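# Roll the cart with paper through the door into the bay

## Task

Push the utility cart through the self-closing door into the other room and park it in the yellow bay so that all four of its wheels are inside the taped outline, none on the tape. The case of copy paper must end up resting in the cart's top tray with no part of it overhanging the tray's edges. The door must be closed at the end. One robot or both may be used. Any robot that falls over or is left leaning means failure.

## Robot and tools

ROBOTS. There are two identical Hello Robot Stretch 4 units, r1 and r2. Each has an omni-wheel base, a lift that rides up a mast, an arm that reaches forward, a wrist with yaw, pitch and roll, and a two-finger gripper. Each is about 1.6 m tall, and its base edge lies within 0.23 m of the base origin. Each robot reports only in its own frames, so judge where the robots are relative to each other from the camera images, lidar_m and wrist_depth_mm.

FRAMES. Base frame: origin on the floor below the base centre, x forward, y left, z up, in metres. hand_pose is given in this frame and marks a point between the open fingertips; the printed value may be somewhat wrong. The odometry frame is where the base frame was when the scene began. base_odometry counts only wheel rotation, so slipping shows up as travel. Its heading is in radians, left positive, from -3.142 to 3.142.

move. Arguments: r1, r2, cameras, blocking. blocking must always be false, or the call is refused. The call returns after about 0.5 s while the robots keep going. Each robot's object holds base, joints or both, with optional speeds, pace and contact_limits; or it holds only end_of_arm set to "enable_torque", which restarts a wrist or gripper motor that has shut off. base is a relative offset measured from where that base last reported itself, or from where it currently is if your last result showed a move still running: translate_m (metres, forward positive, -2 to 2), strafe_m (metres, left positive, -2 to 2), rotate_rad (radians, counter-clockwise positive, -3.2 to 3.2). translate_m and strafe_m may be combined into one straight-line drive with no turning; rotate_rad must go alone. joints are absolute targets by name: lift_m 0 to 1.2; arm_m 0 to 0.55; wrist_yaw_rad -1.134 to 4.276 (0 ahead, positive left, 3.14 folded back); wrist_pitch_rad -1.117 to 4.259 (0 level, 1.57 pointing down); wrist_roll_rad -1.117 to 4.259 (positive clockwise seen from behind); gripper_m -0.038 to 0.141, the fingertip gap in metres, off by up to 0.015. pace is "slow", "default", "fast" or "max" (base 0.1/0.3/0.4/0.6 m/s and 1/2/3/4 rad/s; lift 0.15/0.3/0.4/0.5 m/s; arm 0.1/0.4/0.6/0.7 m/s). A high lift slows the base, down to 0.3 m/s and 1 rad/s at 1.2. speeds gives a per-joint top speed instead (not for gripper_m). contact_limits, 0 (gentlest) to 1, default 0.5, apply to arm_m, lift_m, translate_m, strafe_m, rotate_rad, and go only next to their own command; a base limit persists until the next action naming base. A robot left out of a call keeps whatever it was doing; a new move replaces only the targets it names. A joint target past its range is clipped; any other bad value is refused, and an unknown key makes the call invalid. After a refusal or an unrequested stop, the rest of your reply's move, wait and finished_scene calls are skipped.

RESULTS. Each robot's state appears, plus images in the order of the pictures line (possibly a little older than the state). A robot under "as last shown" was not commanded. The "move" line gives "done" or the worst status per robot. Statuses: moving, done (for the base, wheels turned the full amount even if slipping), off_target, contact_stop (what stopped goes slack), time_out (target dropped), limit_stop_at_own_body, limit_stop_at_tilt (lean over 6 degrees; lift, arm and wheels go slack), torque_fault. on_its_own lists uncommanded behaviour; "held at" is a target, not a reading. lidar_m: 12 distances in metres, 30-degree sectors, first straight ahead, then counter-clockwise (4th left, 7th behind, 10th right); "-" means nothing seen or closer than 0.25 m. wrist_depth_mm: a 7x7 grid of depths, 100 to 2000 mm, from top left. base_tilt in degrees (forward, right), a few degrees of bias. If turned_by_wheels and turned_by_imu differ by over about 0.1 rad across a move, the base hit or slipped. motor_effort is percent of max with the peak in brackets; servo_current is in mA.

OTHER TOOLS. wait: seconds 0 to 10; ends early once any running move finishes. stop: brakes every running motion on both robots; call again if a line shows wheels not holding. zoom_image: camera plus region [x0, y0, x1, y1] in pixels of that camera's newest image, each side at most 504. finished_scene: scene, the current scene number; it is final, and the goal must then hold with no robot helping.

GRIPPING. Command gripper_m more than 0.015 below the object's width; about 0.06 below resists tugging. Send -0.02 or less to close behind a bar or handle. Under a load, keep lift_m's contact limit at 0.15 or more (1 kg) or 0.3 or more (2 kg). Open the fingers before turning the base or wrist if they clamp a rim from above.

AVOID. Any firm press between the robots, including a gripper closing on the other robot's fingers, or a base driving on after touching the other robot. If both carry one thing, their travel can differ by about 3 cm per metre, which can tip one over. Turning, driving or stopping with over 1 kg held and arm_m beyond 0.2 risks tipping, worse at fast paces; so do hard, high pulls. Self-collision risks: gripper over the base with lift under about 0.2 (0.45 pointing down), tilted up and rolled, turned right while tilted up, or tilting and rolling when folded back. Don't drop things, slam the door, strike fixed objects or push very hard.

Each tool is called after "Request:" by a JSON object that holds its "fn" and its "kwargs".

## Session

Request:
{"fn": "move", "kwargs": {}}

Scene clock: 0.00 s.
r1.base_odometry: x=+0.000 y=+0.000 heading=+0.000
r1.turned_by_wheels: +0.000
r1.turned_by_imu: +0.000
r1.base_tilt: forward=-1.6 right=+1.3
r1.lidar_m: 1.92 2.25 3.81 1.93 0.97 0.84 0.83 0.93 0.77 0.76 0.93 1.59
r1.base_status: not commanded
r1.joint_positions: lift_m=+0.127 arm_m=+0.000 wrist_yaw_rad=+3.089 wrist_pitch_rad=+0.002 wrist_roll_rad=+0.000 gripper_m=+0.056
r1.joint_status: not commanded
r1.measured_speeds: all 0
r1.motor_effort: lift_m=+20 arm_m=-4 wheel_0=+0 wheel_1=+1 wheel_2=+1
r1.servo_current: wrist_yaw_rad=39 wrist_pitch_rad=46 wrist_roll_rad=65 gripper_m=39
r1.hand_pose: x=-0.1125 y=+0.1024 z=+0.3046 quat_wxyz=(+0.026, -0.001, +0.000, +1.000) (m; r1's base frame)
r1.wrist_depth_mm: 137 138 - - - - - / 113 139 - - - - - / 117 140 224 - - - - / 137 161 - - - - - / - - - - - - - / - - 191 - 187 - - / 842 759 750 788 788 732 768
r2.base_odometry: x=+0.000 y=+0.000 heading=+0.000
r2.turned_by_wheels: +0.000
r2.turned_by_imu: +0.000
r2.base_tilt: forward=-0.6 right=+0.1
r2.lidar_m: 2.02 1.45 1.40 1.49 2.01 2.22 2.34 3.17 1.60 3.62 2.59 2.46
r2.base_status: not commanded
r2.joint_positions: lift_m=+0.295 arm_m=+0.000 wrist_yaw_rad=+3.133 wrist_pitch_rad=+0.002 wrist_roll_rad=+0.000 gripper_m=+0.056
r2.joint_status: not commanded
r2.measured_speeds: all 0
r2.motor_effort: lift_m=+18 arm_m=-4 wheel_0=+0 wheel_1=-1 wheel_2=+0
r2.servo_current: wrist_yaw_rad=46 wrist_pitch_rad=39 wrist_roll_rad=46 gripper_m=59
r2.hand_pose: x=-0.1167 y=+0.0898 z=+0.4727 quat_wxyz=(+0.004, -0.001, +0.000, +1.000) (m; r2's base frame)
r2.wrist_depth_mm: - 140 - - - - - / - 126 150 - - - - / - 130 185 - - - - / 144 143 272 - - - - / 229 - - - - - - / 226 1576 196 1576 190 1618 1464 / 226 1060 1138 - - 1025 1060
pictures: r1_head_camera, r1_head_left_camera, r1_head_right_camera, r1_wrist_camera, r2_head_camera, r2_head_left_camera, r2_head_right_camera, r2_wrist_camera
Images, in order (width x height): r1_head_camera 420x560, r1_head_left_camera 420x672, r1_head_right_camera 420x672, r1_wrist_camera 616x392, r2_head_camera 420x560, r2_head_left_camera 420x672, r2_head_right_camera 420x672, r2_wrist_camera 616x392.

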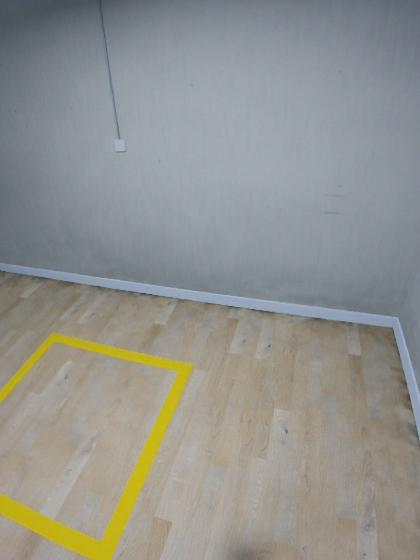

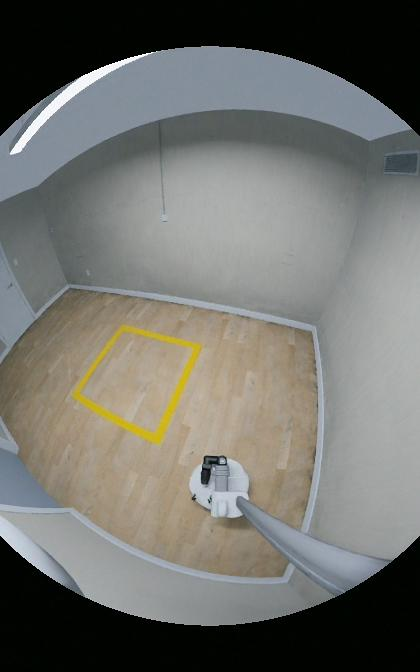

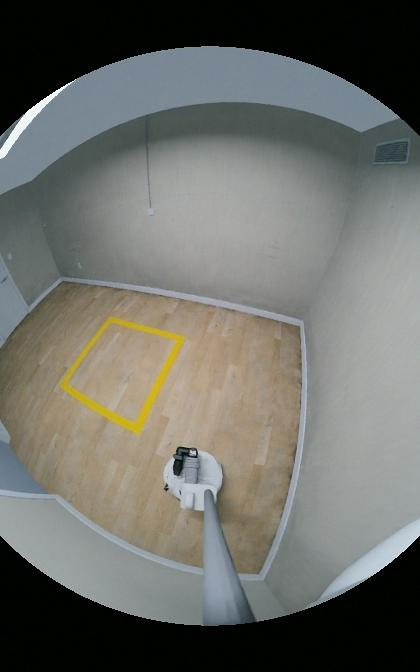

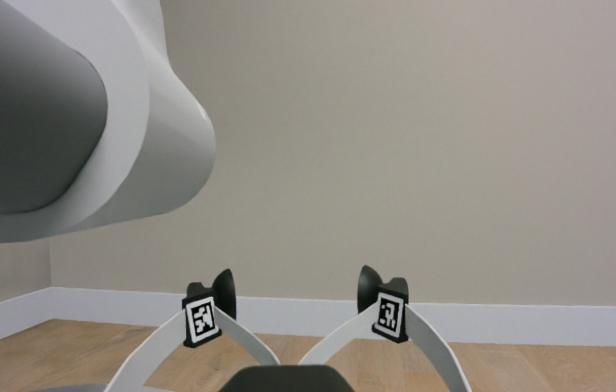

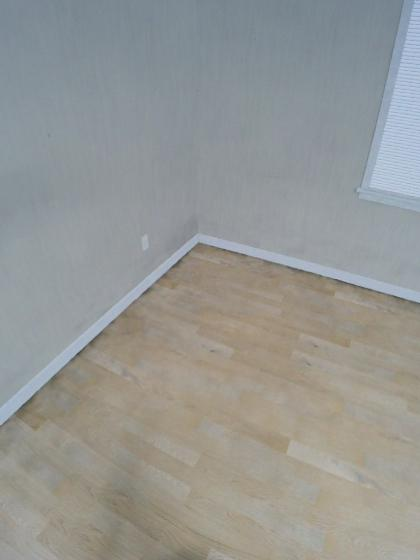

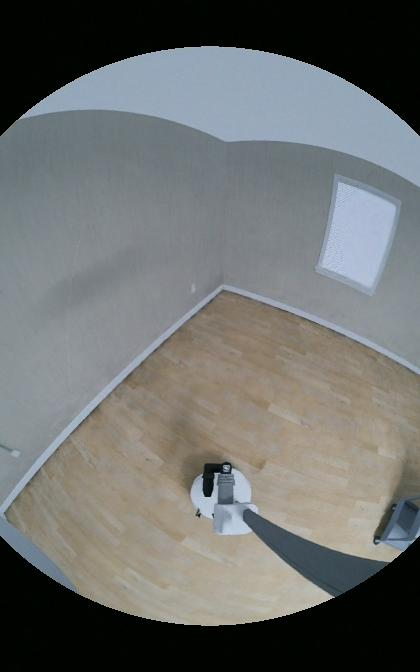

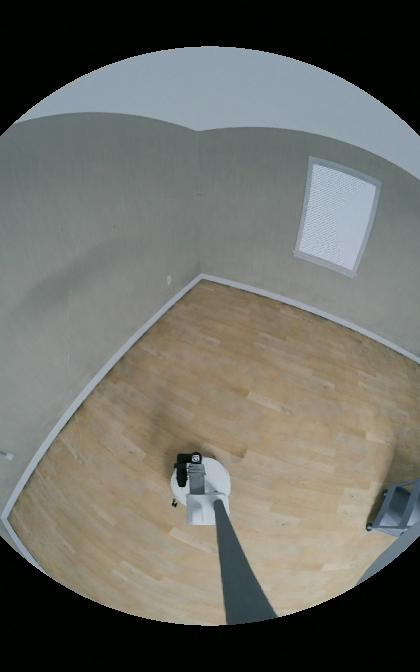

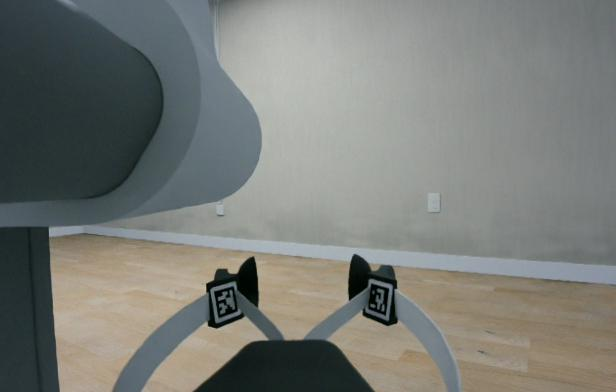

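Request:
{"fn": "move", "kwargs": {"blocking": false, "r1": {"base":{"rotate_rad":1.3}}, "r2": {"base":{"rotate_rad":-1.5}}}}

Request:
{"fn": "wait", "kwargs": {"seconds": 2}}

Request:
{"fn": "wait", "kwargs": {"seconds": 2, "cameras": ["all"]}}

Scene clock: 4.00 s.
move: r1 moving; r2 moving
r1.base_odometry: x=+0.000 y=+0.000 heading=+0.252
r1.turned_by_wheels: +0.252
r1.turned_by_imu: +0.252
r1.base_tilt: forward=-1.6 right=+1.2
r1.lidar_m: 1.98 2.71 3.66 1.25 0.89 0.80 0.87 0.80 0.77 0.82 1.11 1.92
r1.base_status: rotate_rad moving
r1.joint_positions: lift_m=+0.127 arm_m=+0.000 wrist_yaw_rad=+3.089 wrist_pitch_rad=+0.002 wrist_roll_rad=+0.000 gripper_m=+0.056
r1.joint_status: not commanded
r1.measured_speeds: translate_m=-0.001 strafe_m=-0.001 rotate_rad=+0.980 lift_m=+0.000 arm_m=+0.000 wrist_yaw_rad=+0.000 wrist_pitch_rad=+0.000 wrist_roll_rad=+0.000
r1.motor_effort: lift_m=+20(20) arm_m=-4(4) wheel_0=-8(9) wheel_1=-6(9) wheel_2=-7(7)
r1.servo_current: wrist_yaw_rad=59(59) wrist_pitch_rad=39(46) wrist_roll_rad=46(59) gripper_m=39(39)
r1.hand_pose: x=-0.1125 y=+0.1024 z=+0.3046 quat_wxyz=(+0.026, -0.001, +0.000, +1.000) (m; r1's base frame)
r1.wrist_depth_mm: 136 138 - - - - - / 113 139 - - - - - / 114 140 226 - - - - / 137 160 - - - - - / - - - - - - - / - 1060 190 - 187 - - / 778 750 750 798 750 699 732
r2.base_odometry: x=+0.000 y=+0.000 heading=-0.252
r2.turned_by_wheels: -0.252
r2.turned_by_imu: -0.244
r2.base_tilt: forward=-0.7 right=+0.1
r2.lidar_m: 2.52 1.62 1.40 1.40 1.67 2.23 2.24 2.64 1.59 1.63 2.93 2.49
r2.base_status: rotate_rad moving
r2.joint_positions: lift_m=+0.295 arm_m=+0.000 wrist_yaw_rad=+3.133 wrist_pitch_rad=+0.002 wrist_roll_rad=+0.000 gripper_m=+0.056
r2.joint_status: not commanded
r2.measured_speeds: translate_m=+0.000 strafe_m=+0.000 rotate_rad=-0.974 lift_m=+0.000 arm_m=+0.000 wrist_yaw_rad=+0.000 wrist_pitch_rad=+0.000 wrist_roll_rad=+0.000
r2.motor_effort: lift_m=+18(18) arm_m=-4(4) wheel_0=+8(9) wheel_1=+8(10) wheel_2=+9(11)
r2.servo_current: wrist_yaw_rad=33(52) wrist_pitch_rad=39(46) wrist_roll_rad=52(52) gripper_m=39(59)
r2.hand_pose: x=-0.1167 y=+0.0898 z=+0.4727 quat_wxyz=(+0.004, -0.001, +0.000, +1.000) (m; r2's base frame)
r2.wrist_depth_mm: - 141 - - - - - / - 127 150 - - - - / - 130 184 - - - - / 144 143 272 - - - - / 229 - - - - - - / 227 1576 196 1576 190 1661 1464 / 226 1060 1138 - - 1060 1060
pictures: none

Scene clock: 5.40 s.
earlier move: r1 done; r2 moving
r1.base_odometry: x=+0.000 y=+0.000 heading=+1.300
r1.turned_by_wheels: +1.048
r1.turned_by_imu: +1.053
r1.base_tilt: forward=-1.6 right=+1.3
r1.lidar_m: 3.79 1.23 0.89 0.83 0.88 0.82 0.77 0.81 1.10 1.93 2.00 2.67
r1.base_status: done
r1.joint_positions: lift_m=+0.127 arm_m=+0.000 wrist_yaw_rad=+3.089 wrist_pitch_rad=+0.002 wrist_roll_rad=+0.000 gripper_m=+0.056
r1.joint_status: not commanded
r1.measured_speeds: all 0
r1.motor_effort: lift_m=+20(20) arm_m=-4(4) wheel_0=-4(10) wheel_1=-1(9) wheel_2=-1(8)
r1.servo_current: wrist_yaw_rad=52(65) wrist_pitch_rad=46(52) wrist_roll_rad=59(65) gripper_m=39(46)
r1.hand_pose: x=-0.1125 y=+0.1024 z=+0.3046 quat_wxyz=(+0.026, -0.001, +0.000, +1.000) (m; r1's base frame)
r1.wrist_depth_mm: 136 138 - - - - - / 113 139 - - - - - / 118 140 229 - - - - / 137 162 - - - - - / - - - - - - - / - - 191 - 187 - - / 788 707 750 143 778 768 809
r2.base_odometry: x=+0.000 y=+0.000 heading=-1.499
r2.turned_by_wheels: -1.248
r2.turned_by_imu: -1.215
r2.base_tilt: forward=-0.6 right=+0.0
r2.lidar_m: 3.32 2.54 2.47 1.87 1.46 1.41 1.51 2.19 2.23 2.40 3.45 1.59
r2.base_status: rotate_rad moving
r2.joint_positions: lift_m=+0.295 arm_m=+0.000 wrist_yaw_rad=+3.133 wrist_pitch_rad=+0.002 wrist_roll_rad=+0.000 gripper_m=+0.056
r2.joint_status: not commanded
r2.measured_speeds: all 0
r2.motor_effort: lift_m=+18(18) arm_m=-4(4) wheel_0=+3(11) wheel_1=+0(11) wheel_2=+2(11)
r2.servo_current: wrist_yaw_rad=39(59) wrist_pitch_rad=46(46) wrist_roll_rad=39(52) gripper_m=46(59)
r2.hand_pose: x=-0.1167 y=+0.0898 z=+0.4727 quat_wxyz=(+0.004, -0.001, +0.000, +1.000) (m; r2's base frame)
r2.wrist_depth_mm: - 140 - - - - - / - 126 141 - - - - / - 129 185 - - - - / 144 143 264 - - - - / 229 - - - - - - / 227 1576 196 1336 190 - - / 226 1078 1138 - - 1042 1060
wait: 1.40 of 2 s (r1 has come to rest)
pictures: none

Scene clock: 5.53 s.
earlier move: r2 done
r1.base_odometry: x=+0.000 y=+0.000 heading=+1.300
r1.turned_by_wheels: +0.000
r1.turned_by_imu: +0.000
r1.base_tilt: forward=-1.6 right=+1.3
r1.lidar_m: 3.80 1.24 0.87 0.84 0.88 0.82 0.76 0.79 1.08 1.92 1.95 2.66
r1.base_status: done
r1.joint_positions: lift_m=+0.127 arm_m=+0.000 wrist_yaw_rad=+3.089 wrist_pitch_rad=+0.002 wrist_roll_rad=+0.000 gripper_m=+0.056
r1.joint_status: not commanded
r1.measured_speeds: all 0
r1.motor_effort: lift_m=+20(20) arm_m=-4(4) wheel_0=-3(10) wheel_1=-1(9) wheel_2=-1(8)
r1.servo_current: wrist_yaw_rad=33(65) wrist_pitch_rad=33(52) wrist_roll_rad=52(65) gripper_m=39(46)
r1.hand_pose: x=-0.1125 y=+0.1024 z=+0.3046 quat_wxyz=(+0.026, -0.001, +0.000, +1.000) (m; r1's base frame)
r1.wrist_depth_mm: 136 139 - - - - - / 113 139 - - - - - / 117 140 229 - - - - / 137 161 - - - - - / - - - - - - - / - - 190 - 187 - - / 788 707 759 143 788 788 820
r2.base_odometry: x=+0.000 y=+0.000 heading=-1.499
r2.turned_by_wheels: +0.000
r2.turned_by_imu: +0.000
r2.base_tilt: forward=-0.6 right=+0.1
r2.lidar_m: 3.34 2.53 2.50 1.87 1.44 1.40 1.52 2.20 2.23 2.38 3.46 1.60
r2.base_status: done
r2.joint_positions: lift_m=+0.295 arm_m=+0.000 wrist_yaw_rad=+3.133 wrist_pitch_rad=+0.002 wrist_roll_rad=+0.000 gripper_m=+0.056
r2.joint_status: not commanded
r2.measured_speeds: all 0
r2.motor_effort: lift_m=+18(18) arm_m=-4(4) wheel_0=+3(11) wheel_1=+1(11) wheel_2=+2(11)
r2.servo_current: wrist_yaw_rad=39(59) wrist_pitch_rad=39(46) wrist_roll_rad=52(52) gripper_m=39(59)
r2.hand_pose: x=-0.1167 y=+0.0898 z=+0.4727 quat_wxyz=(+0.004, -0.001, +0.000, +1.000) (m; r2's base frame)
r2.wrist_depth_mm: - 140 - - - - - / - 126 142 - - - - / - 130 185 - - - - / 144 143 265 - - - - / 229 - - - - - - / 228 1537 196 1336 190 - - / 226 1060 1138 - - 1042 1078
wait: 0.13 of 2 s (r2 has come to rest)
pictures: r1_head_camera, r1_head_left_camera, r1_head_right_camera, r1_wrist_camera, r2_head_camera, r2_head_left_camera, r2_head_right_camera, r2_wrist_camera
Images, in order (width x height): r1_head_camera 420x560, r1_head_left_camera 420x672, r1_head_right_camera 420x672, r1_wrist_camera 616x392, r2_head_camera 420x560, r2_head_left_camera 420x672, r2_head_right_camera 420x672, r2_wrist_camera 616x392.

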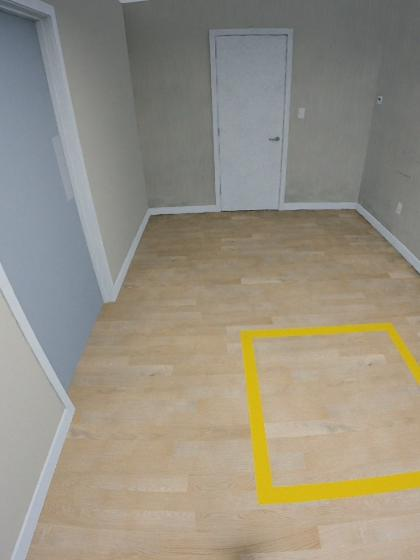

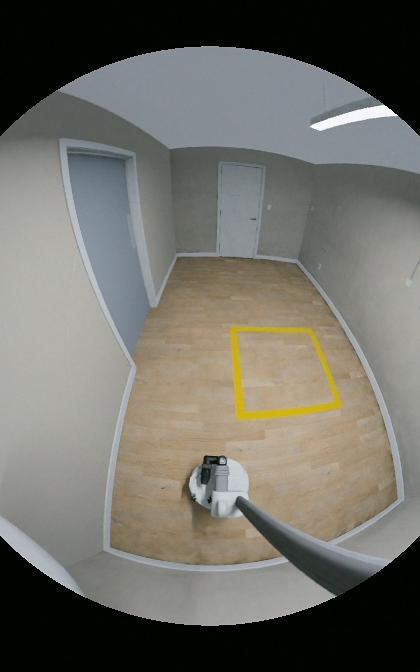

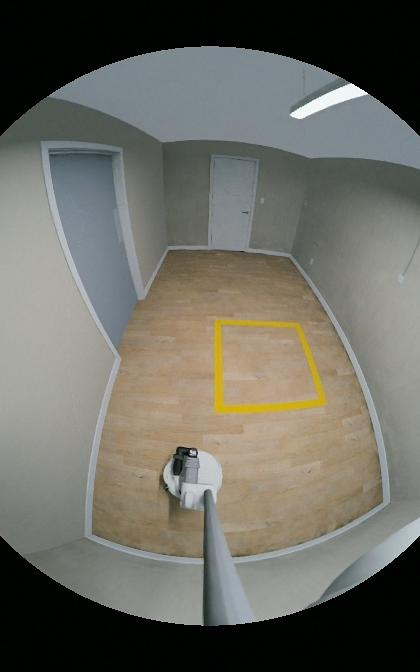

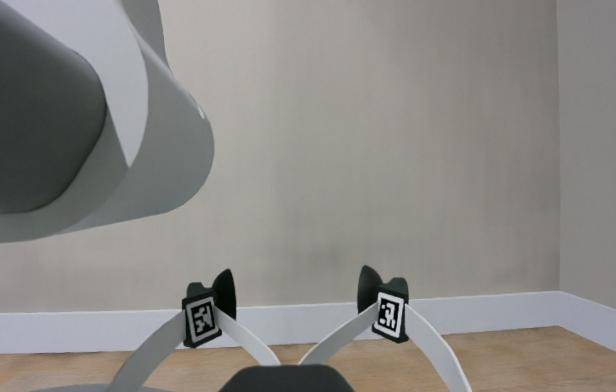

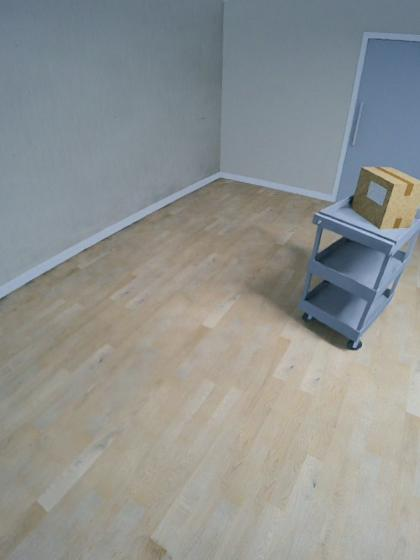

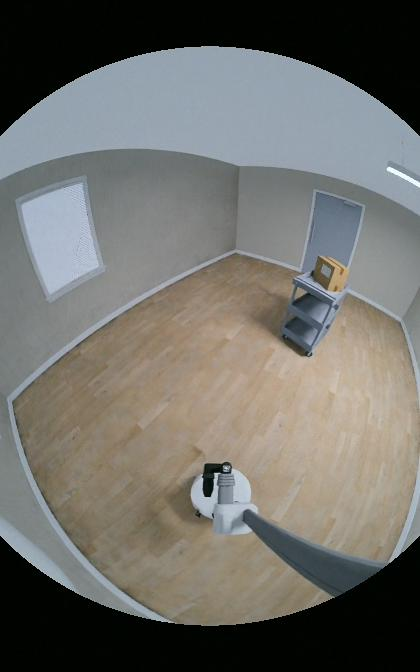

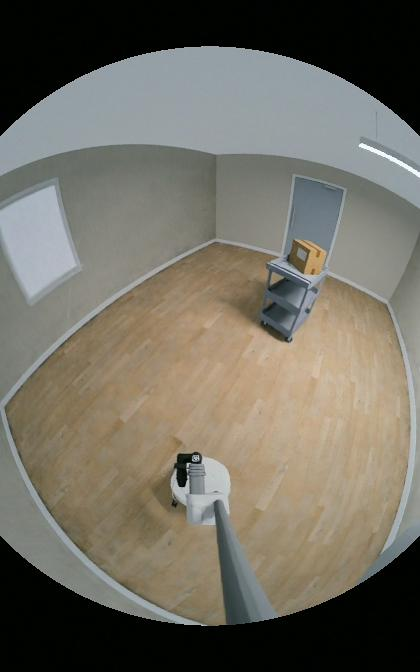

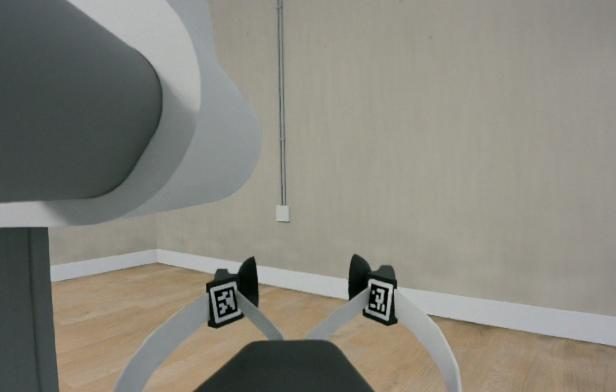

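Request:
{"fn": "zoom_image", "kwargs": {"camera": "r2_head_camera", "region": [220, 20, 420, 360]}}

Request:
{"fn": "zoom_image", "kwargs": {"camera": "r1_head_left_camera", "region": [40, 120, 200, 380]}}

Request:
{"fn": "zoom_image", "kwargs": {"camera": "r2_head_left_camera", "region": [260, 170, 400, 370]}}

Scaled by 1.482 from the camera's 420x560 image, which has a finer 1200x1600 frame.

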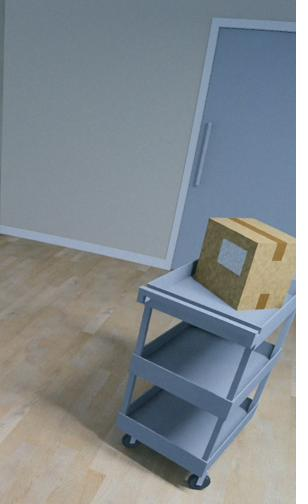

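Scaled by 1.938 from the camera's 420x672 image, which has a finer 600x960 frame.

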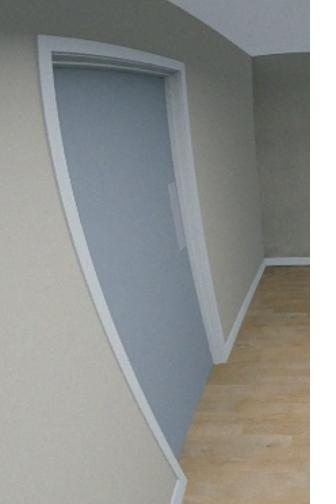

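Scaled by 2.520 from the camera's 420x672 image, which has a finer 600x960 frame.

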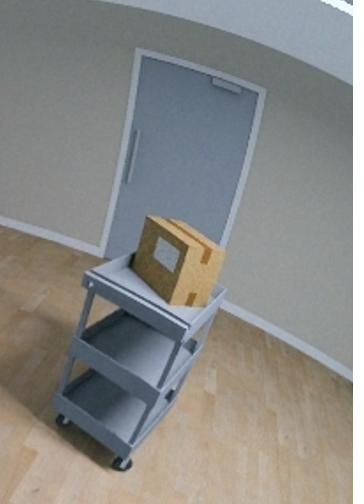

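Request:
{"fn": "move", "kwargs": {"blocking": false, "r2": {"base":{"rotate_rad":-0.5}}}}

Request:
{"fn": "wait", "kwargs": {"seconds": 3, "cameras": ["r2_head_camera","r2_head_left_camera","r2_head_right_camera"]}}

Request:
{"fn": "zoom_image", "kwargs": {"camera": "r2_head_camera", "region": [80, 40, 420, 360]}}

Scene clock: 29.50 s.
move: r2 moving
r1: as last shown
r1.lidar_m: 3.79 1.26 0.87 0.84 0.86 0.83 0.77 0.82 1.09 1.92 1.98 2.66
r1.motor_effort: lift_m=+20(20) arm_m=-4(4) wheel_0=-3(4) wheel_1=-1(1) wheel_2=-1(1)
r1.servo_current: wrist_yaw_rad=52(52) wrist_pitch_rad=46(46) wrist_roll_rad=46(65) gripper_m=46(46)
r1.wrist_depth_mm: 136 138 - - - - - / 113 139 - - - - - / 117 139 229 - - - - / 137 162 - - - - - / - - - - - - - / - - 190 - 188 - - / 788 715 759 143 788 768 820
r2.base_odometry: x=+0.000 y=+0.000 heading=-1.752
r2.turned_by_wheels: -0.252
r2.turned_by_imu: -0.244
r2.base_tilt: forward=-0.7 right=+0.0
r2.lidar_m: 1.69 2.82 2.49 2.48 1.56 1.39 1.43 1.73 2.22 2.25 2.77 1.60
r2.base_status: rotate_rad moving
r2.joint_positions: lift_m=+0.295 arm_m=+0.000 wrist_yaw_rad=+3.133 wrist_pitch_rad=+0.002 wrist_roll_rad=+0.000 gripper_m=+0.056
r2.joint_status: not commanded
r2.measured_speeds: translate_m=+0.000 strafe_m=+0.000 rotate_rad=-0.976 lift_m=+0.000 arm_m=+0.000 wrist_yaw_rad=+0.000 wrist_pitch_rad=+0.000 wrist_roll_rad=+0.000
r2.motor_effort: lift_m=+18(18) arm_m=-4(4) wheel_0=+5(10) wheel_1=+8(9) wheel_2=+10(11)
r2.servo_current: wrist_yaw_rad=46(59) wrist_pitch_rad=46(46) wrist_roll_rad=46(59) gripper_m=52(52)
r2.hand_pose: x=-0.1167 y=+0.0898 z=+0.4727 quat_wxyz=(+0.004, -0.001, +0.000, +1.000) (m; r2's base frame)
r2.wrist_depth_mm: - 141 - - - - - / - 126 141 - - - - / - 130 184 - - - - / 144 143 207 - - - - / 230 - - - - - - / 227 1576 195 1308 191 - - / 226 1078 1118 - - 1042 1042
pictures: none

Scene clock: 30.30 s.
earlier move: r2 done
r1.base_odometry: x=+0.000 y=+0.000 heading=+1.300
r1.turned_by_wheels: +0.000
r1.turned_by_imu: +0.000
r1.base_tilt: forward=-1.6 right=+1.3
r1.lidar_m: 3.80 1.25 0.89 0.83 0.86 0.82 0.77 0.81 1.11 1.90 1.99 2.70
r1.base_status: not commanded
r1.joint_positions: lift_m=+0.127 arm_m=+0.000 wrist_yaw_rad=+3.089 wrist_pitch_rad=+0.002 wrist_roll_rad=+0.000 gripper_m=+0.056
r1.joint_status: not commanded
r1.measured_speeds: all 0
r1.motor_effort: lift_m=+20(20) arm_m=-4(4) wheel_0=-3(4) wheel_1=-1(2) wheel_2=-1(1)
r1.servo_current: wrist_yaw_rad=46(65) wrist_pitch_rad=39(52) wrist_roll_rad=52(65) gripper_m=46(46)
r1.hand_pose: x=-0.1125 y=+0.1024 z=+0.3046 quat_wxyz=(+0.026, -0.001, +0.000, +1.000) (m; r1's base frame)
r1.wrist_depth_mm: 137 138 - - - - - / 113 139 - - - - - / 118 140 229 - - - - / 137 162 - - - - - / - - - - - - - / - - 190 - 187 - - / 788 723 750 143 798 778 809
r2.base_odometry: x=+0.000 y=+0.000 heading=-1.999
r2.turned_by_wheels: -0.247
r2.turned_by_imu: -0.241
r2.base_tilt: forward=-0.7 right=+0.1
r2.lidar_m: 1.62 3.25 2.53 2.47 1.84 1.44 1.41 1.53 2.26 2.23 2.42 3.59
r2.base_status: done
r2.joint_positions: lift_m=+0.295 arm_m=+0.000 wrist_yaw_rad=+3.133 wrist_pitch_rad=+0.002 wrist_roll_rad=+0.000 gripper_m=+0.056
r2.joint_status: not commanded
r2.measured_speeds: all 0
r2.motor_effort: lift_m=+18(18) arm_m=-4(4) wheel_0=+1(10) wheel_1=+3(9) wheel_2=+4(11)
r2.servo_current: wrist_yaw_rad=65(65) wrist_pitch_rad=39(46) wrist_roll_rad=46(59) gripper_m=46(52)
r2.hand_pose: x=-0.1167 y=+0.0898 z=+0.4727 quat_wxyz=(+0.004, -0.001, +0.000, +1.000) (m; r2's base frame)
r2.wrist_depth_mm: - 140 - - - - - / - 127 141 - - - - / - 130 185 - - - - / 144 143 207 - - - - / 220 - - - - - - / 220 1430 192 171 190 - 1366 / 226 1078 1160 - - 1060 1060
wait: 0.80 of 3 s (r2 has come to rest)
pictures: r2_head_camera, r2_head_left_camera, r2_head_right_camera
Images, in order (width x height): r2_head_camera 420x560, r2_head_left_camera 420x672, r2_head_right_camera 420x672.

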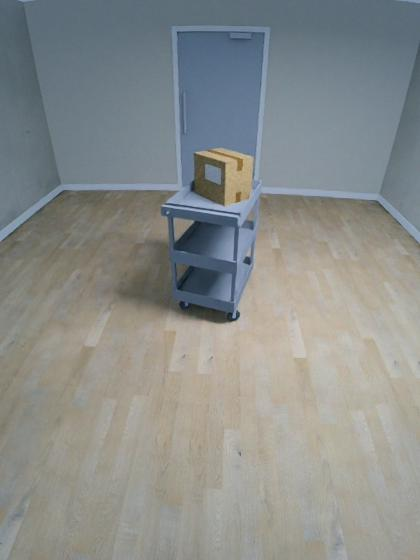

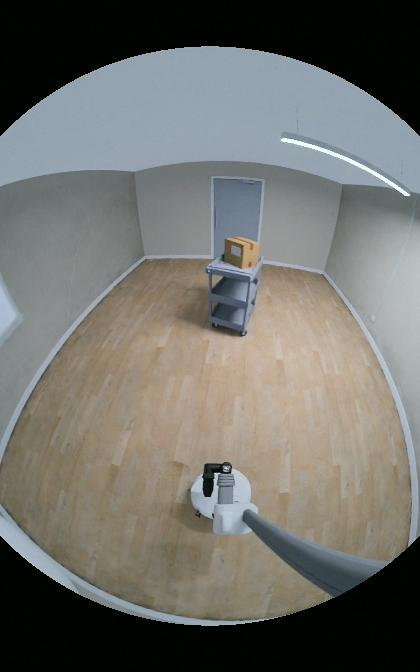

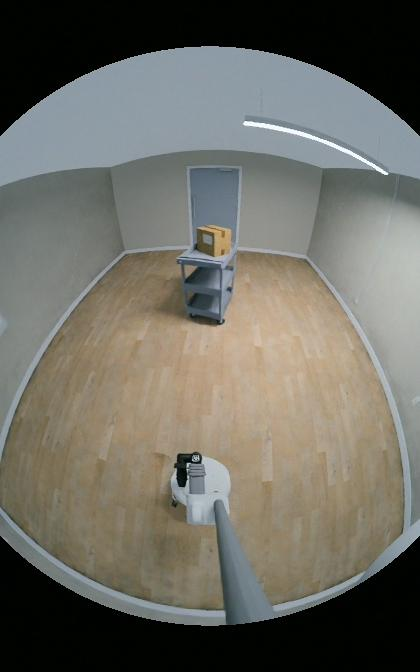

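Scaled by 1.482 from the camera's 420x560 image, which has a finer 1200x1600 frame.

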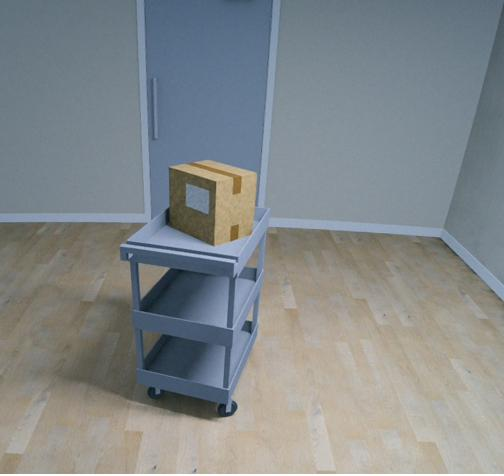

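Request:
{"fn": "move", "kwargs": {"blocking": false, "r2": {"base":{"translate_m":1.3,"strafe_m":-0.95}}}}

Request:
{"fn": "wait", "kwargs": {"seconds": 8}}

Request:
{"fn": "move", "kwargs": {"blocking": false, "r2": {"base":{"rotate_rad":0.9}}}}

Request:
{"fn": "wait", "kwargs": {"seconds": 3, "cameras": ["r2_head_camera","r2_head_left_camera","r2_head_right_camera"]}}

Request:
{"fn": "zoom_image", "kwargs": {"camera": "r2_head_camera", "region": [20, 100, 420, 500]}}

Scene clock: 41.50 s.
move: r2 moving
r1: as last shown
r1.lidar_m: 3.80 1.28 0.90 0.84 0.87 0.81 0.77 0.81 1.09 1.91 1.99 2.69
r1.motor_effort: lift_m=+20(20) arm_m=-4(4) wheel_0=-4(4) wheel_1=-1(2) wheel_2=-1(1)
r1.servo_current: wrist_yaw_rad=65(65) wrist_pitch_rad=39(52) wrist_roll_rad=59(59) gripper_m=46(52)
r1.wrist_depth_mm: 136 139 - - - - - / 114 139 - - - - - / 118 139 229 - - - - / 137 162 - - - - - / - - - - - - - / - - 190 - 186 - - / 778 715 741 143 788 778 820
r2.base_odometry: x=-0.030 y=-0.017 heading=-2.000
r2.turned_by_wheels: -0.001
r2.turned_by_imu: +0.000
r2.base_tilt: forward=-0.7 right=+0.1
r2.lidar_m: 1.59 3.27 2.53 2.52 1.86 1.49 1.44 1.55 2.26 2.20 2.41 3.53
r2.base_status: translate_m moving; strafe_m moving
r2.joint_positions: lift_m=+0.295 arm_m=+0.000 wrist_yaw_rad=+3.133 wrist_pitch_rad=+0.002 wrist_roll_rad=+0.000 gripper_m=+0.056
r2.joint_status: not commanded
r2.measured_speeds: translate_m=+0.105 strafe_m=-0.080 rotate_rad=-0.004 lift_m=+0.000 arm_m=+0.000 wrist_yaw_rad=+0.000 wrist_pitch_rad=+0.000 wrist_roll_rad=+0.000
r2.motor_effort: lift_m=+18(18) arm_m=-4(4) wheel_0=+12(12) wheel_1=-6(6) wheel_2=-13(13)
r2.servo_current: wrist_yaw_rad=46(52) wrist_pitch_rad=46(46) wrist_roll_rad=33(52) gripper_m=46(52)
r2.hand_pose: x=-0.1167 y=+0.0898 z=+0.4727 quat_wxyz=(+0.004, -0.001, +0.000, +1.000) (m; r2's base frame)
r2.wrist_depth_mm: - 141 - - - - - / - 127 141 - - - - / - 130 185 - - - - / 144 143 207 - - - - / 220 - - - - - - / 220 1430 193 171 190 - 1308 / 227 1060 1138 - - 1042 1060
pictures: none

Scene clock: 47.77 s.
earlier move: r2 done
r1.base_odometry: x=+0.000 y=+0.000 heading=+1.300
r1.turned_by_wheels: +0.000
r1.turned_by_imu: +0.000
r1.base_tilt: forward=-1.6 right=+1.3
r1.lidar_m: 3.80 1.25 0.89 0.84 0.88 0.81 0.76 0.81 1.09 1.92 1.98 2.68
r1.base_status: not commanded
r1.joint_positions: lift_m=+0.127 arm_m=+0.000 wrist_yaw_rad=+3.089 wrist_pitch_rad=+0.002 wrist_roll_rad=+0.000 gripper_m=+0.056
r1.joint_status: not commanded
r1.measured_speeds: all 0
r1.motor_effort: lift_m=+20(20) arm_m=-4(4) wheel_0=-4(4) wheel_1=-1(2) wheel_2=-1(1)
r1.servo_current: wrist_yaw_rad=52(72) wrist_pitch_rad=39(52) wrist_roll_rad=59(78) gripper_m=46(52)
r1.hand_pose: x=-0.1125 y=+0.1024 z=+0.3046 quat_wxyz=(+0.026, -0.001, +0.000, +1.000) (m; r1's base frame)
r1.wrist_depth_mm: 136 139 - - - - - / 113 139 - - - - - / 118 140 229 - - - - / 138 162 - - - - - / - - - - - - - / - - 190 - 187 - - / 798 707 759 143 798 788 809
r2.base_odometry: x=-1.404 y=-0.788 heading=-1.999
r2.turned_by_wheels: +0.001
r2.turned_by_imu: +0.003
r2.base_tilt: forward=-0.7 right=+0.1
r2.lidar_m: 2.99 0.85 0.76 3.30 3.56 2.84 2.80 1.83 1.46 1.41 1.52 2.33
r2.base_status: done
r2.joint_positions: lift_m=+0.295 arm_m=+0.000 wrist_yaw_rad=+3.133 wrist_pitch_rad=+0.002 wrist_roll_rad=+0.000 gripper_m=+0.056
r2.joint_status: not commanded
r2.measured_speeds: all 0
r2.motor_effort: lift_m=+18(18) arm_m=-4(4) wheel_0=+3(14) wheel_1=-3(7) wheel_2=-3(13)
r2.servo_current: wrist_yaw_rad=59(59) wrist_pitch_rad=46(46) wrist_roll_rad=52(65) gripper_m=52(59)
r2.hand_pose: x=-0.1167 y=+0.0898 z=+0.4727 quat_wxyz=(+0.004, -0.001, +0.000, +1.000) (m; r2's base frame)
r2.wrist_depth_mm: - 141 - - - - - / - 127 151 - - - - / - 129 184 - - - - / 144 144 264 - - - - / 229 - - - - - - / 228 1576 196 1537 190 1576 1430 / 226 1060 1138 - - 1042 1060
wait: 6.27 of 8 s (r2 has come to rest)
pictures: none

Scene clock: 48.27 s.
move: r2 moving
r1: as last shown
r1.base_tilt: forward=-1.6 right=+1.2
r1.lidar_m: 3.81 1.28 0.86 0.82 0.87 0.83 0.77 0.81 1.11 1.94 1.99 2.69
r1.motor_effort: lift_m=+20(20) arm_m=-4(4) wheel_0=-4(4) wheel_1=-1(1) wheel_2=-1(1)
r1.servo_current: wrist_yaw_rad=59(65) wrist_pitch_rad=39(46) wrist_roll_rad=39(59) gripper_m=39(39)
r1.wrist_depth_mm: 136 139 - - - - - / 113 139 - - - - - / 118 140 229 - - - - / 137 162 - - - - - / - - - - - - - / - - 190 - 187 - - / 788 707 750 143 788 778 820
r2.base_odometry: x=-1.404 y=-0.788 heading=-1.747
r2.turned_by_wheels: +0.252
r2.turned_by_imu: +0.245
r2.base_tilt: forward=-0.6 right=+0.0
r2.lidar_m: 1.01 0.79 0.76 3.35 3.12 2.78 2.50 1.57 1.42 1.45 1.78 3.00
r2.base_status: rotate_rad moving
r2.joint_positions: lift_m=+0.295 arm_m=+0.000 wrist_yaw_rad=+3.133 wrist_pitch_rad=+0.002 wrist_roll_rad=+0.000 gripper_m=+0.056
r2.joint_status: not commanded
r2.measured_speeds: translate_m=-0.002 strafe_m=-0.001 rotate_rad=+0.978 lift_m=+0.000 arm_m=+0.000 wrist_yaw_rad=+0.000 wrist_pitch_rad=+0.000 wrist_roll_rad=+0.000
r2.motor_effort: lift_m=+18(18) arm_m=-4(4) wheel_0=-4(12) wheel_1=-9(10) wheel_2=-11(11)
r2.servo_current: wrist_yaw_rad=59(59) wrist_pitch_rad=33(46) wrist_roll_rad=52(52) gripper_m=46(52)
r2.hand_pose: x=-0.1167 y=+0.0898 z=+0.4727 quat_wxyz=(+0.004, -0.001, +0.000, +1.000) (m; r2's base frame)
r2.wrist_depth_mm: - 141 - - - - - / - 126 151 - - - - / - 129 184 - - - - / 144 144 263 - - - - / 220 - - - - - - / 228 1576 196 1576 190 1618 1397 / 225 1060 1160 - - 1025 1060
pictures: none

Scene clock: 49.40 s.
earlier move: r2 done
r1.base_odometry: x=+0.000 y=+0.000 heading=+1.300
r1.turned_by_wheels: +0.000
r1.turned_by_imu: +0.000
r1.base_tilt: forward=-1.6 right=+1.3
r1.lidar_m: 3.80 1.26 0.89 0.83 0.88 0.82 0.76 0.81 1.11 1.92 1.98 2.66
r1.base_status: not commanded
r1.joint_positions: lift_m=+0.127 arm_m=+0.000 wrist_yaw_rad=+3.089 wrist_pitch_rad=+0.002 wrist_roll_rad=+0.000 gripper_m=+0.056
r1.joint_status: not commanded
r1.measured_speeds: all 0
r1.motor_effort: lift_m=+20(20) arm_m=-4(4) wheel_0=-3(4) wheel_1=-1(2) wheel_2=-1(1)
r1.servo_current: wrist_yaw_rad=39(72) wrist_pitch_rad=39(52) wrist_roll_rad=33(72) gripper_m=39(46)
r1.hand_pose: x=-0.1125 y=+0.1024 z=+0.3046 quat_wxyz=(+0.026, -0.001, +0.000, +1.000) (m; r1's base frame)
r1.wrist_depth_mm: 136 138 - - - - - / 113 139 - - - - - / 117 140 228 - - - - / 137 161 - - - - - / - - - - - - - / - - 191 - 187 - - / 788 715 750 143 798 768 820
r2.base_odometry: x=-1.404 y=-0.788 heading=-1.100
r2.turned_by_wheels: +0.648
r2.turned_by_imu: +0.631
r2.base_tilt: forward=-0.7 right=+0.1
r2.lidar_m: 0.76 0.82 3.39 2.97 2.80 2.16 1.53 1.40 1.48 1.94 3.00 0.92
r2.base_status: done
r2.joint_positions: lift_m=+0.295 arm_m=+0.000 wrist_yaw_rad=+3.133 wrist_pitch_rad=+0.002 wrist_roll_rad=+0.000 gripper_m=+0.056
r2.joint_status: not commanded
r2.measured_speeds: all 0
r2.motor_effort: lift_m=+18(18) arm_m=-4(4) wheel_0=-3(12) wheel_1=-2(10) wheel_2=-4(12)
r2.servo_current: wrist_yaw_rad=46(59) wrist_pitch_rad=33(46) wrist_roll_rad=39(65) gripper_m=52(52)
r2.hand_pose: x=-0.1167 y=+0.0898 z=+0.4727 quat_wxyz=(+0.004, -0.001, +0.000, +1.000) (m; r2's base frame)
r2.wrist_depth_mm: - 141 - - - - - / - 126 141 - - - - / - 129 185 - - - - / 144 143 218 - - - - / 220 - - - - - - / 220 1308 191 1537 190 1618 1430 / 226 1060 1138 - - 1042 1060
wait: 1.13 of 3 s (r2 has come to rest)
pictures: r2_head_camera, r2_head_left_camera, r2_head_right_camera
Images, in order (width x height): r2_head_camera 420x560, r2_head_left_camera 420x672, r2_head_right_camera 420x672.

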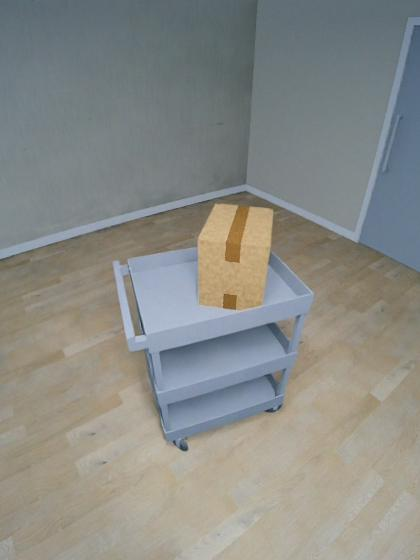

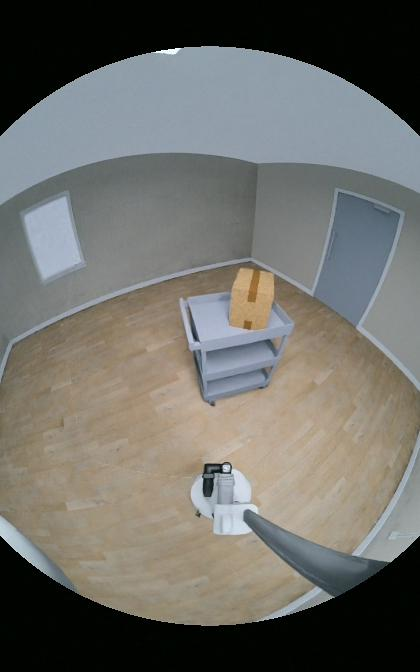

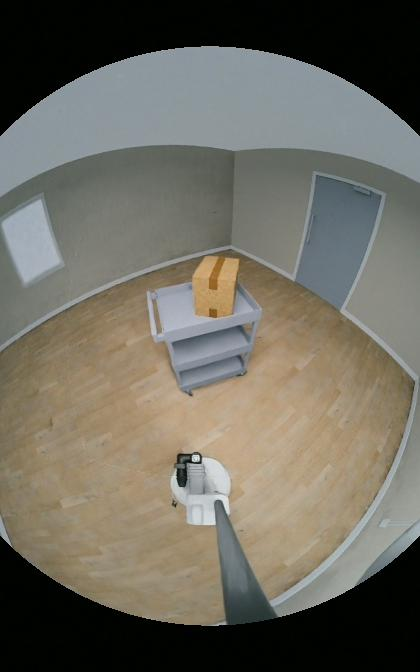

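Scaled by 1.260 from the camera's 420x560 image, which has a finer 1200x1600 frame.

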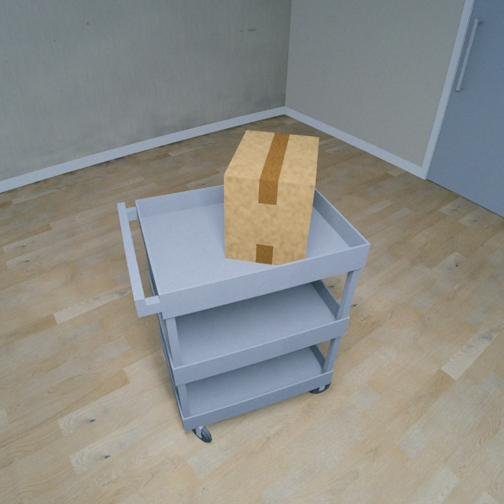

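Request:
{"fn": "zoom_image", "kwargs": {"camera": "r2_head_camera", "region": [150, 190, 330, 360]}}

Request:
{"fn": "zoom_image", "kwargs": {"camera": "r2_head_left_camera", "region": [170, 250, 310, 420]}}

Scaled by 2.800 from the camera's 420x560 image, which has a finer 1200x1600 frame.

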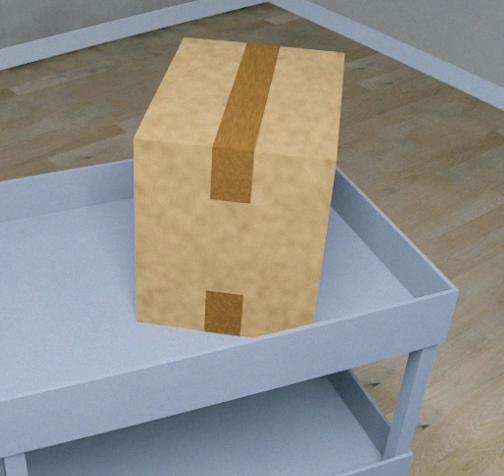

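Scaled by 2.965 from the camera's 420x672 image, which has a finer 600x960 frame.

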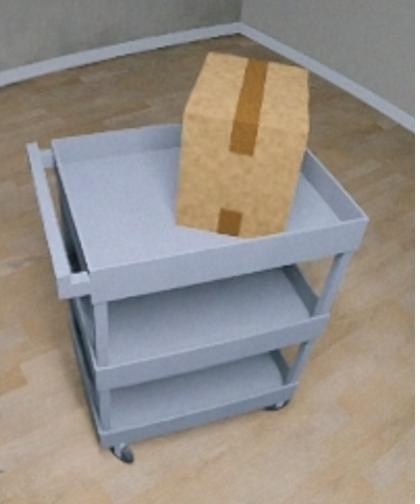

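Request:
{"fn": "move", "kwargs": {"blocking": false, "r2": {"base":{"rotate_rad":-0.9}}}}

Request:
{"fn": "wait", "kwargs": {"seconds": 3}}

Request:
{"fn": "move", "kwargs": {"blocking": false, "r2": {"base":{"translate_m":1.9}}}}

Request:
{"fn": "wait", "kwargs": {"seconds": 10, "cameras": ["r2_head_camera","r2_head_left_camera"]}}

Scene clock: 97.97 s.
move: r2 moving
r1: as last shown
r1.lidar_m: 3.82 1.25 0.88 0.83 0.86 0.83 0.76 0.83 1.11 1.91 2.00 2.67
r1.motor_effort: lift_m=+20(20) arm_m=-4(4) wheel_0=-4(4) wheel_1=-1(1) wheel_2=-1(1)
r1.servo_current: wrist_yaw_rad=46(72) wrist_pitch_rad=46(46) wrist_roll_rad=46(52) gripper_m=46(46)
r1.wrist_depth_mm: 136 138 - - - - - / 113 139 - - - - - / 118 139 229 - - - - / 137 161 - - - - - / - - - - - - - / - - 190 - 187 - - / 788 715 750 143 798 778 809
r2.base_odometry: x=-1.404 y=-0.788 heading=-1.350
r2.turned_by_wheels: -0.251
r2.turned_by_imu: -0.243
r2.base_tilt: forward=-0.7 right=+0.0
r2.lidar_m: 0.80 0.75 3.29 3.32 2.82 2.81 1.70 1.40 1.43 1.65 2.74 3.01
r2.base_status: rotate_rad moving
r2.joint_positions: lift_m=+0.295 arm_m=+0.000 wrist_yaw_rad=+3.133 wrist_pitch_rad=+0.002 wrist_roll_rad=+0.000 gripper_m=+0.056
r2.joint_status: not commanded
r2.measured_speeds: translate_m=+0.001 strafe_m=+0.000 rotate_rad=-0.966 lift_m=+0.000 arm_m=+0.000 wrist_yaw_rad=+0.000 wrist_pitch_rad=+0.000 wrist_roll_rad=+0.000
r2.motor_effort: lift_m=+18(18) arm_m=-4(4) wheel_0=+8(10) wheel_1=+10(10) wheel_2=+10(12)
r2.servo_current: wrist_yaw_rad=33(59) wrist_pitch_rad=39(52) wrist_roll_rad=52(59) gripper_m=52(52)
r2.hand_pose: x=-0.1167 y=+0.0898 z=+0.4727 quat_wxyz=(+0.004, -0.001, +0.000, +1.000) (m; r2's base frame)
r2.wrist_depth_mm: - 141 - - - - - / - 127 141 - - - - / - 129 184 - - - - / 144 143 219 - - - - / 220 - - - - - - / 220 1464 193 1537 190 1618 1464 / 225 1078 1138 - - 1025 1060
pictures: none

Scene clock: 99.10 s.
earlier move: r2 done
r1.base_odometry: x=+0.000 y=+0.000 heading=+1.300
r1.turned_by_wheels: +0.000
r1.turned_by_imu: +0.000
r1.base_tilt: forward=-1.6 right=+1.3
r1.lidar_m: 3.79 1.26 0.88 0.83 0.86 0.80 0.76 0.79 1.10 1.93 1.97 2.66
r1.base_status: not commanded
r1.joint_positions: lift_m=+0.127 arm_m=+0.000 wrist_yaw_rad=+3.089 wrist_pitch_rad=+0.002 wrist_roll_rad=+0.000 gripper_m=+0.056
r1.joint_status: not commanded
r1.measured_speeds: all 0
r1.motor_effort: lift_m=+20(20) arm_m=-4(4) wheel_0=-4(4) wheel_1=-1(2) wheel_2=-1(1)
r1.servo_current: wrist_yaw_rad=46(72) wrist_pitch_rad=46(52) wrist_roll_rad=59(59) gripper_m=39(46)
r1.hand_pose: x=-0.1125 y=+0.1024 z=+0.3046 quat_wxyz=(+0.026, -0.001, +0.000, +1.000) (m; r1's base frame)
r1.wrist_depth_mm: 136 138 - - - - - / 114 139 - - - - - / 118 140 229 - - - - / 137 162 - - - - - / - - - - - - - / - - 191 - 187 - - / 798 707 741 143 788 778 820
r2.base_odometry: x=-1.404 y=-0.788 heading=-1.999
r2.turned_by_wheels: -0.648
r2.turned_by_imu: -0.631
r2.base_tilt: forward=-0.7 right=+0.1
r2.lidar_m: 3.01 0.83 0.78 3.32 3.55 2.85 2.82 1.86 1.47 1.43 1.54 2.31
r2.base_status: done
r2.joint_positions: lift_m=+0.295 arm_m=+0.000 wrist_yaw_rad=+3.133 wrist_pitch_rad=+0.002 wrist_roll_rad=+0.000 gripper_m=+0.056
r2.joint_status: not commanded
r2.measured_speeds: all 0
r2.motor_effort: lift_m=+18(18) arm_m=-4(4) wheel_0=+5(10) wheel_1=+4(10) wheel_2=+5(12)
r2.servo_current: wrist_yaw_rad=39(59) wrist_pitch_rad=46(52) wrist_roll_rad=39(65) gripper_m=52(52)
r2.hand_pose: x=-0.1167 y=+0.0898 z=+0.4727 quat_wxyz=(+0.004, -0.001, +0.000, +1.000) (m; r2's base frame)
r2.wrist_depth_mm: - 140 - - - - - / - 126 151 - - - - / - 129 185 - - - - / 144 143 264 - - - - / 229 - - - - - - / 227 1576 196 1576 190 1618 1430 / 225 1060 1138 - - 1060 1060
wait: 1.13 of 3 s (r2 has come to rest)
pictures: none

Scene clock: 99.60 s.
move: r2 moving
r1: as last shown
r1.lidar_m: 3.78 1.25 0.88 0.82 0.88 0.81 0.74 0.80 1.11 1.92 2.00 2.67
r1.motor_effort: lift_m=+20(20) arm_m=-4(4) wheel_0=-4(4) wheel_1=-1(1) wheel_2=-1(1)
r1.servo_current: wrist_yaw_rad=33(59) wrist_pitch_rad=39(52) wrist_roll_rad=59(59) gripper_m=46(46)
r1.wrist_depth_mm: 136 139 - - - - - / 113 139 - - - - - / 118 140 229 - - - - / 137 162 - - - - - / - - - - - - - / - - 190 - 187 - - / 788 707 759 143 778 778 820
r2.base_odometry: x=-1.417 y=-0.816 heading=-1.998
r2.turned_by_wheels: +0.000
r2.turned_by_imu: +0.000
r2.base_tilt: forward=-0.7 right=+0.0
r2.lidar_m: 2.98 0.83 0.74 3.30 3.56 2.88 2.84 1.88 1.47 1.43 1.58 2.32
r2.base_status: translate_m moving
r2.joint_positions: lift_m=+0.295 arm_m=+0.000 wrist_yaw_rad=+3.133 wrist_pitch_rad=+0.002 wrist_roll_rad=+0.000 gripper_m=+0.056
r2.joint_status: not commanded
r2.measured_speeds: translate_m=+0.122 strafe_m=+0.000 rotate_rad=+0.001 lift_m=+0.000 arm_m=+0.000 wrist_yaw_rad=+0.000 wrist_pitch_rad=+0.000 wrist_roll_rad=+0.000
r2.motor_effort: lift_m=+18(18) arm_m=-4(4) wheel_0=+9(11) wheel_1=+8(9) wheel_2=-11(13)
r2.servo_current: wrist_yaw_rad=59(59) wrist_pitch_rad=46(46) wrist_roll_rad=46(52) gripper_m=46(52)
r2.hand_pose: x=-0.1167 y=+0.0898 z=+0.4727 quat_wxyz=(+0.004, -0.001, +0.000, +1.000) (m; r2's base frame)
r2.wrist_depth_mm: - 141 - - - - - / - 126 150 - - - - / - 129 183 - - - - / 144 143 272 - - - - / 229 - - - - - - / 227 1618 196 1537 190 1618 1397 / 226 1060 1138 - - 1025 1042
pictures: none

Scene clock: 106.93 s.
earlier move: r2 done
r1.base_odometry: x=+0.000 y=+0.000 heading=+1.300
r1.turned_by_wheels: +0.000
r1.turned_by_imu: +0.000
r1.base_tilt: forward=-1.6 right=+1.2
r1.lidar_m: 3.76 1.28 0.90 0.80 0.86 0.80 0.78 0.80 1.08 1.92 1.96 2.68
r1.base_status: not commanded
r1.joint_positions: lift_m=+0.127 arm_m=+0.000 wrist_yaw_rad=+3.089 wrist_pitch_rad=+0.002 wrist_roll_rad=+0.000 gripper_m=+0.056
r1.joint_status: not commanded
r1.measured_speeds: all 0
r1.motor_effort: lift_m=+20(20) arm_m=-4(4) wheel_0=-4(4) wheel_1=-1(1) wheel_2=-1(1)
r1.servo_current: wrist_yaw_rad=39(65) wrist_pitch_rad=46(52) wrist_roll_rad=52(78) gripper_m=39(52)
r1.hand_pose: x=-0.1125 y=+0.1024 z=+0.3046 quat_wxyz=(+0.026, -0.001, +0.000, +1.000) (m; r1's base frame)
r1.wrist_depth_mm: 136 138 - - - - - / 113 139 - - - - - / 117 140 229 - - - - / 137 162 - - - - - / - - - - - - - / - - 190 - 187 - - / 788 715 750 143 798 778 809
r2.base_odometry: x=-2.192 y=-2.517 heading=-1.999
r2.turned_by_wheels: +0.000
r2.turned_by_imu: +0.002
r2.base_tilt: forward=-0.7 right=+0.1
r2.lidar_m: 1.13 1.23 1.83 3.12 1.16 1.05 - 2.11 1.67 1.62 1.46 1.15
r2.base_status: done
r2.joint_positions: lift_m=+0.295 arm_m=+0.000 wrist_yaw_rad=+3.133 wrist_pitch_rad=+0.002 wrist_roll_rad=+0.000 gripper_m=+0.056
r2.joint_status: not commanded
r2.measured_speeds: all 0
r2.motor_effort: lift_m=+18(18) arm_m=-4(4) wheel_0=+2(11) wheel_1=+3(9) wheel_2=-3(14)
r2.servo_current: wrist_yaw_rad=39(65) wrist_pitch_rad=39(46) wrist_roll_rad=46(59) gripper_m=39(59)
r2.hand_pose: x=-0.1167 y=+0.0898 z=+0.4727 quat_wxyz=(+0.004, -0.001, +0.000, +1.000) (m; r2's base frame)
r2.wrist_depth_mm: - 141 - - - 1138 1008 / - 127 151 - - - - / - 129 185 - - - - / 144 144 265 - - - - / 229 - - - - - - / 228 1576 196 1576 190 - - / 226 1060 1160 - - 1042 1008
wait: 7.33 of 10 s (r2 has come to rest)
pictures: r2_head_camera, r2_head_left_camera
Images, in order (width x height): r2_head_camera 420x560, r2_head_left_camera 420x672.

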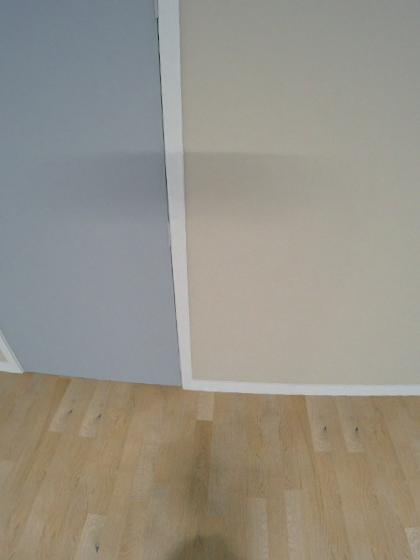

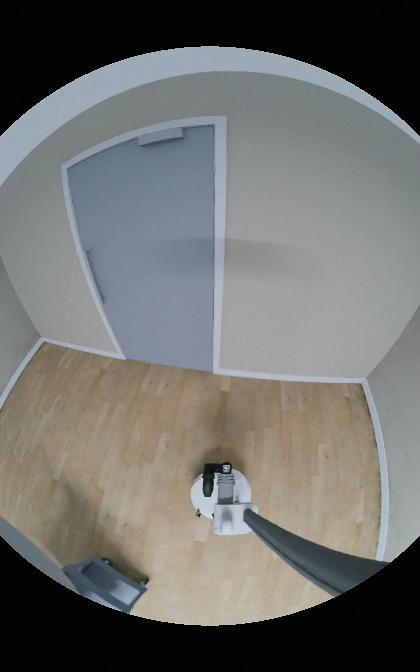

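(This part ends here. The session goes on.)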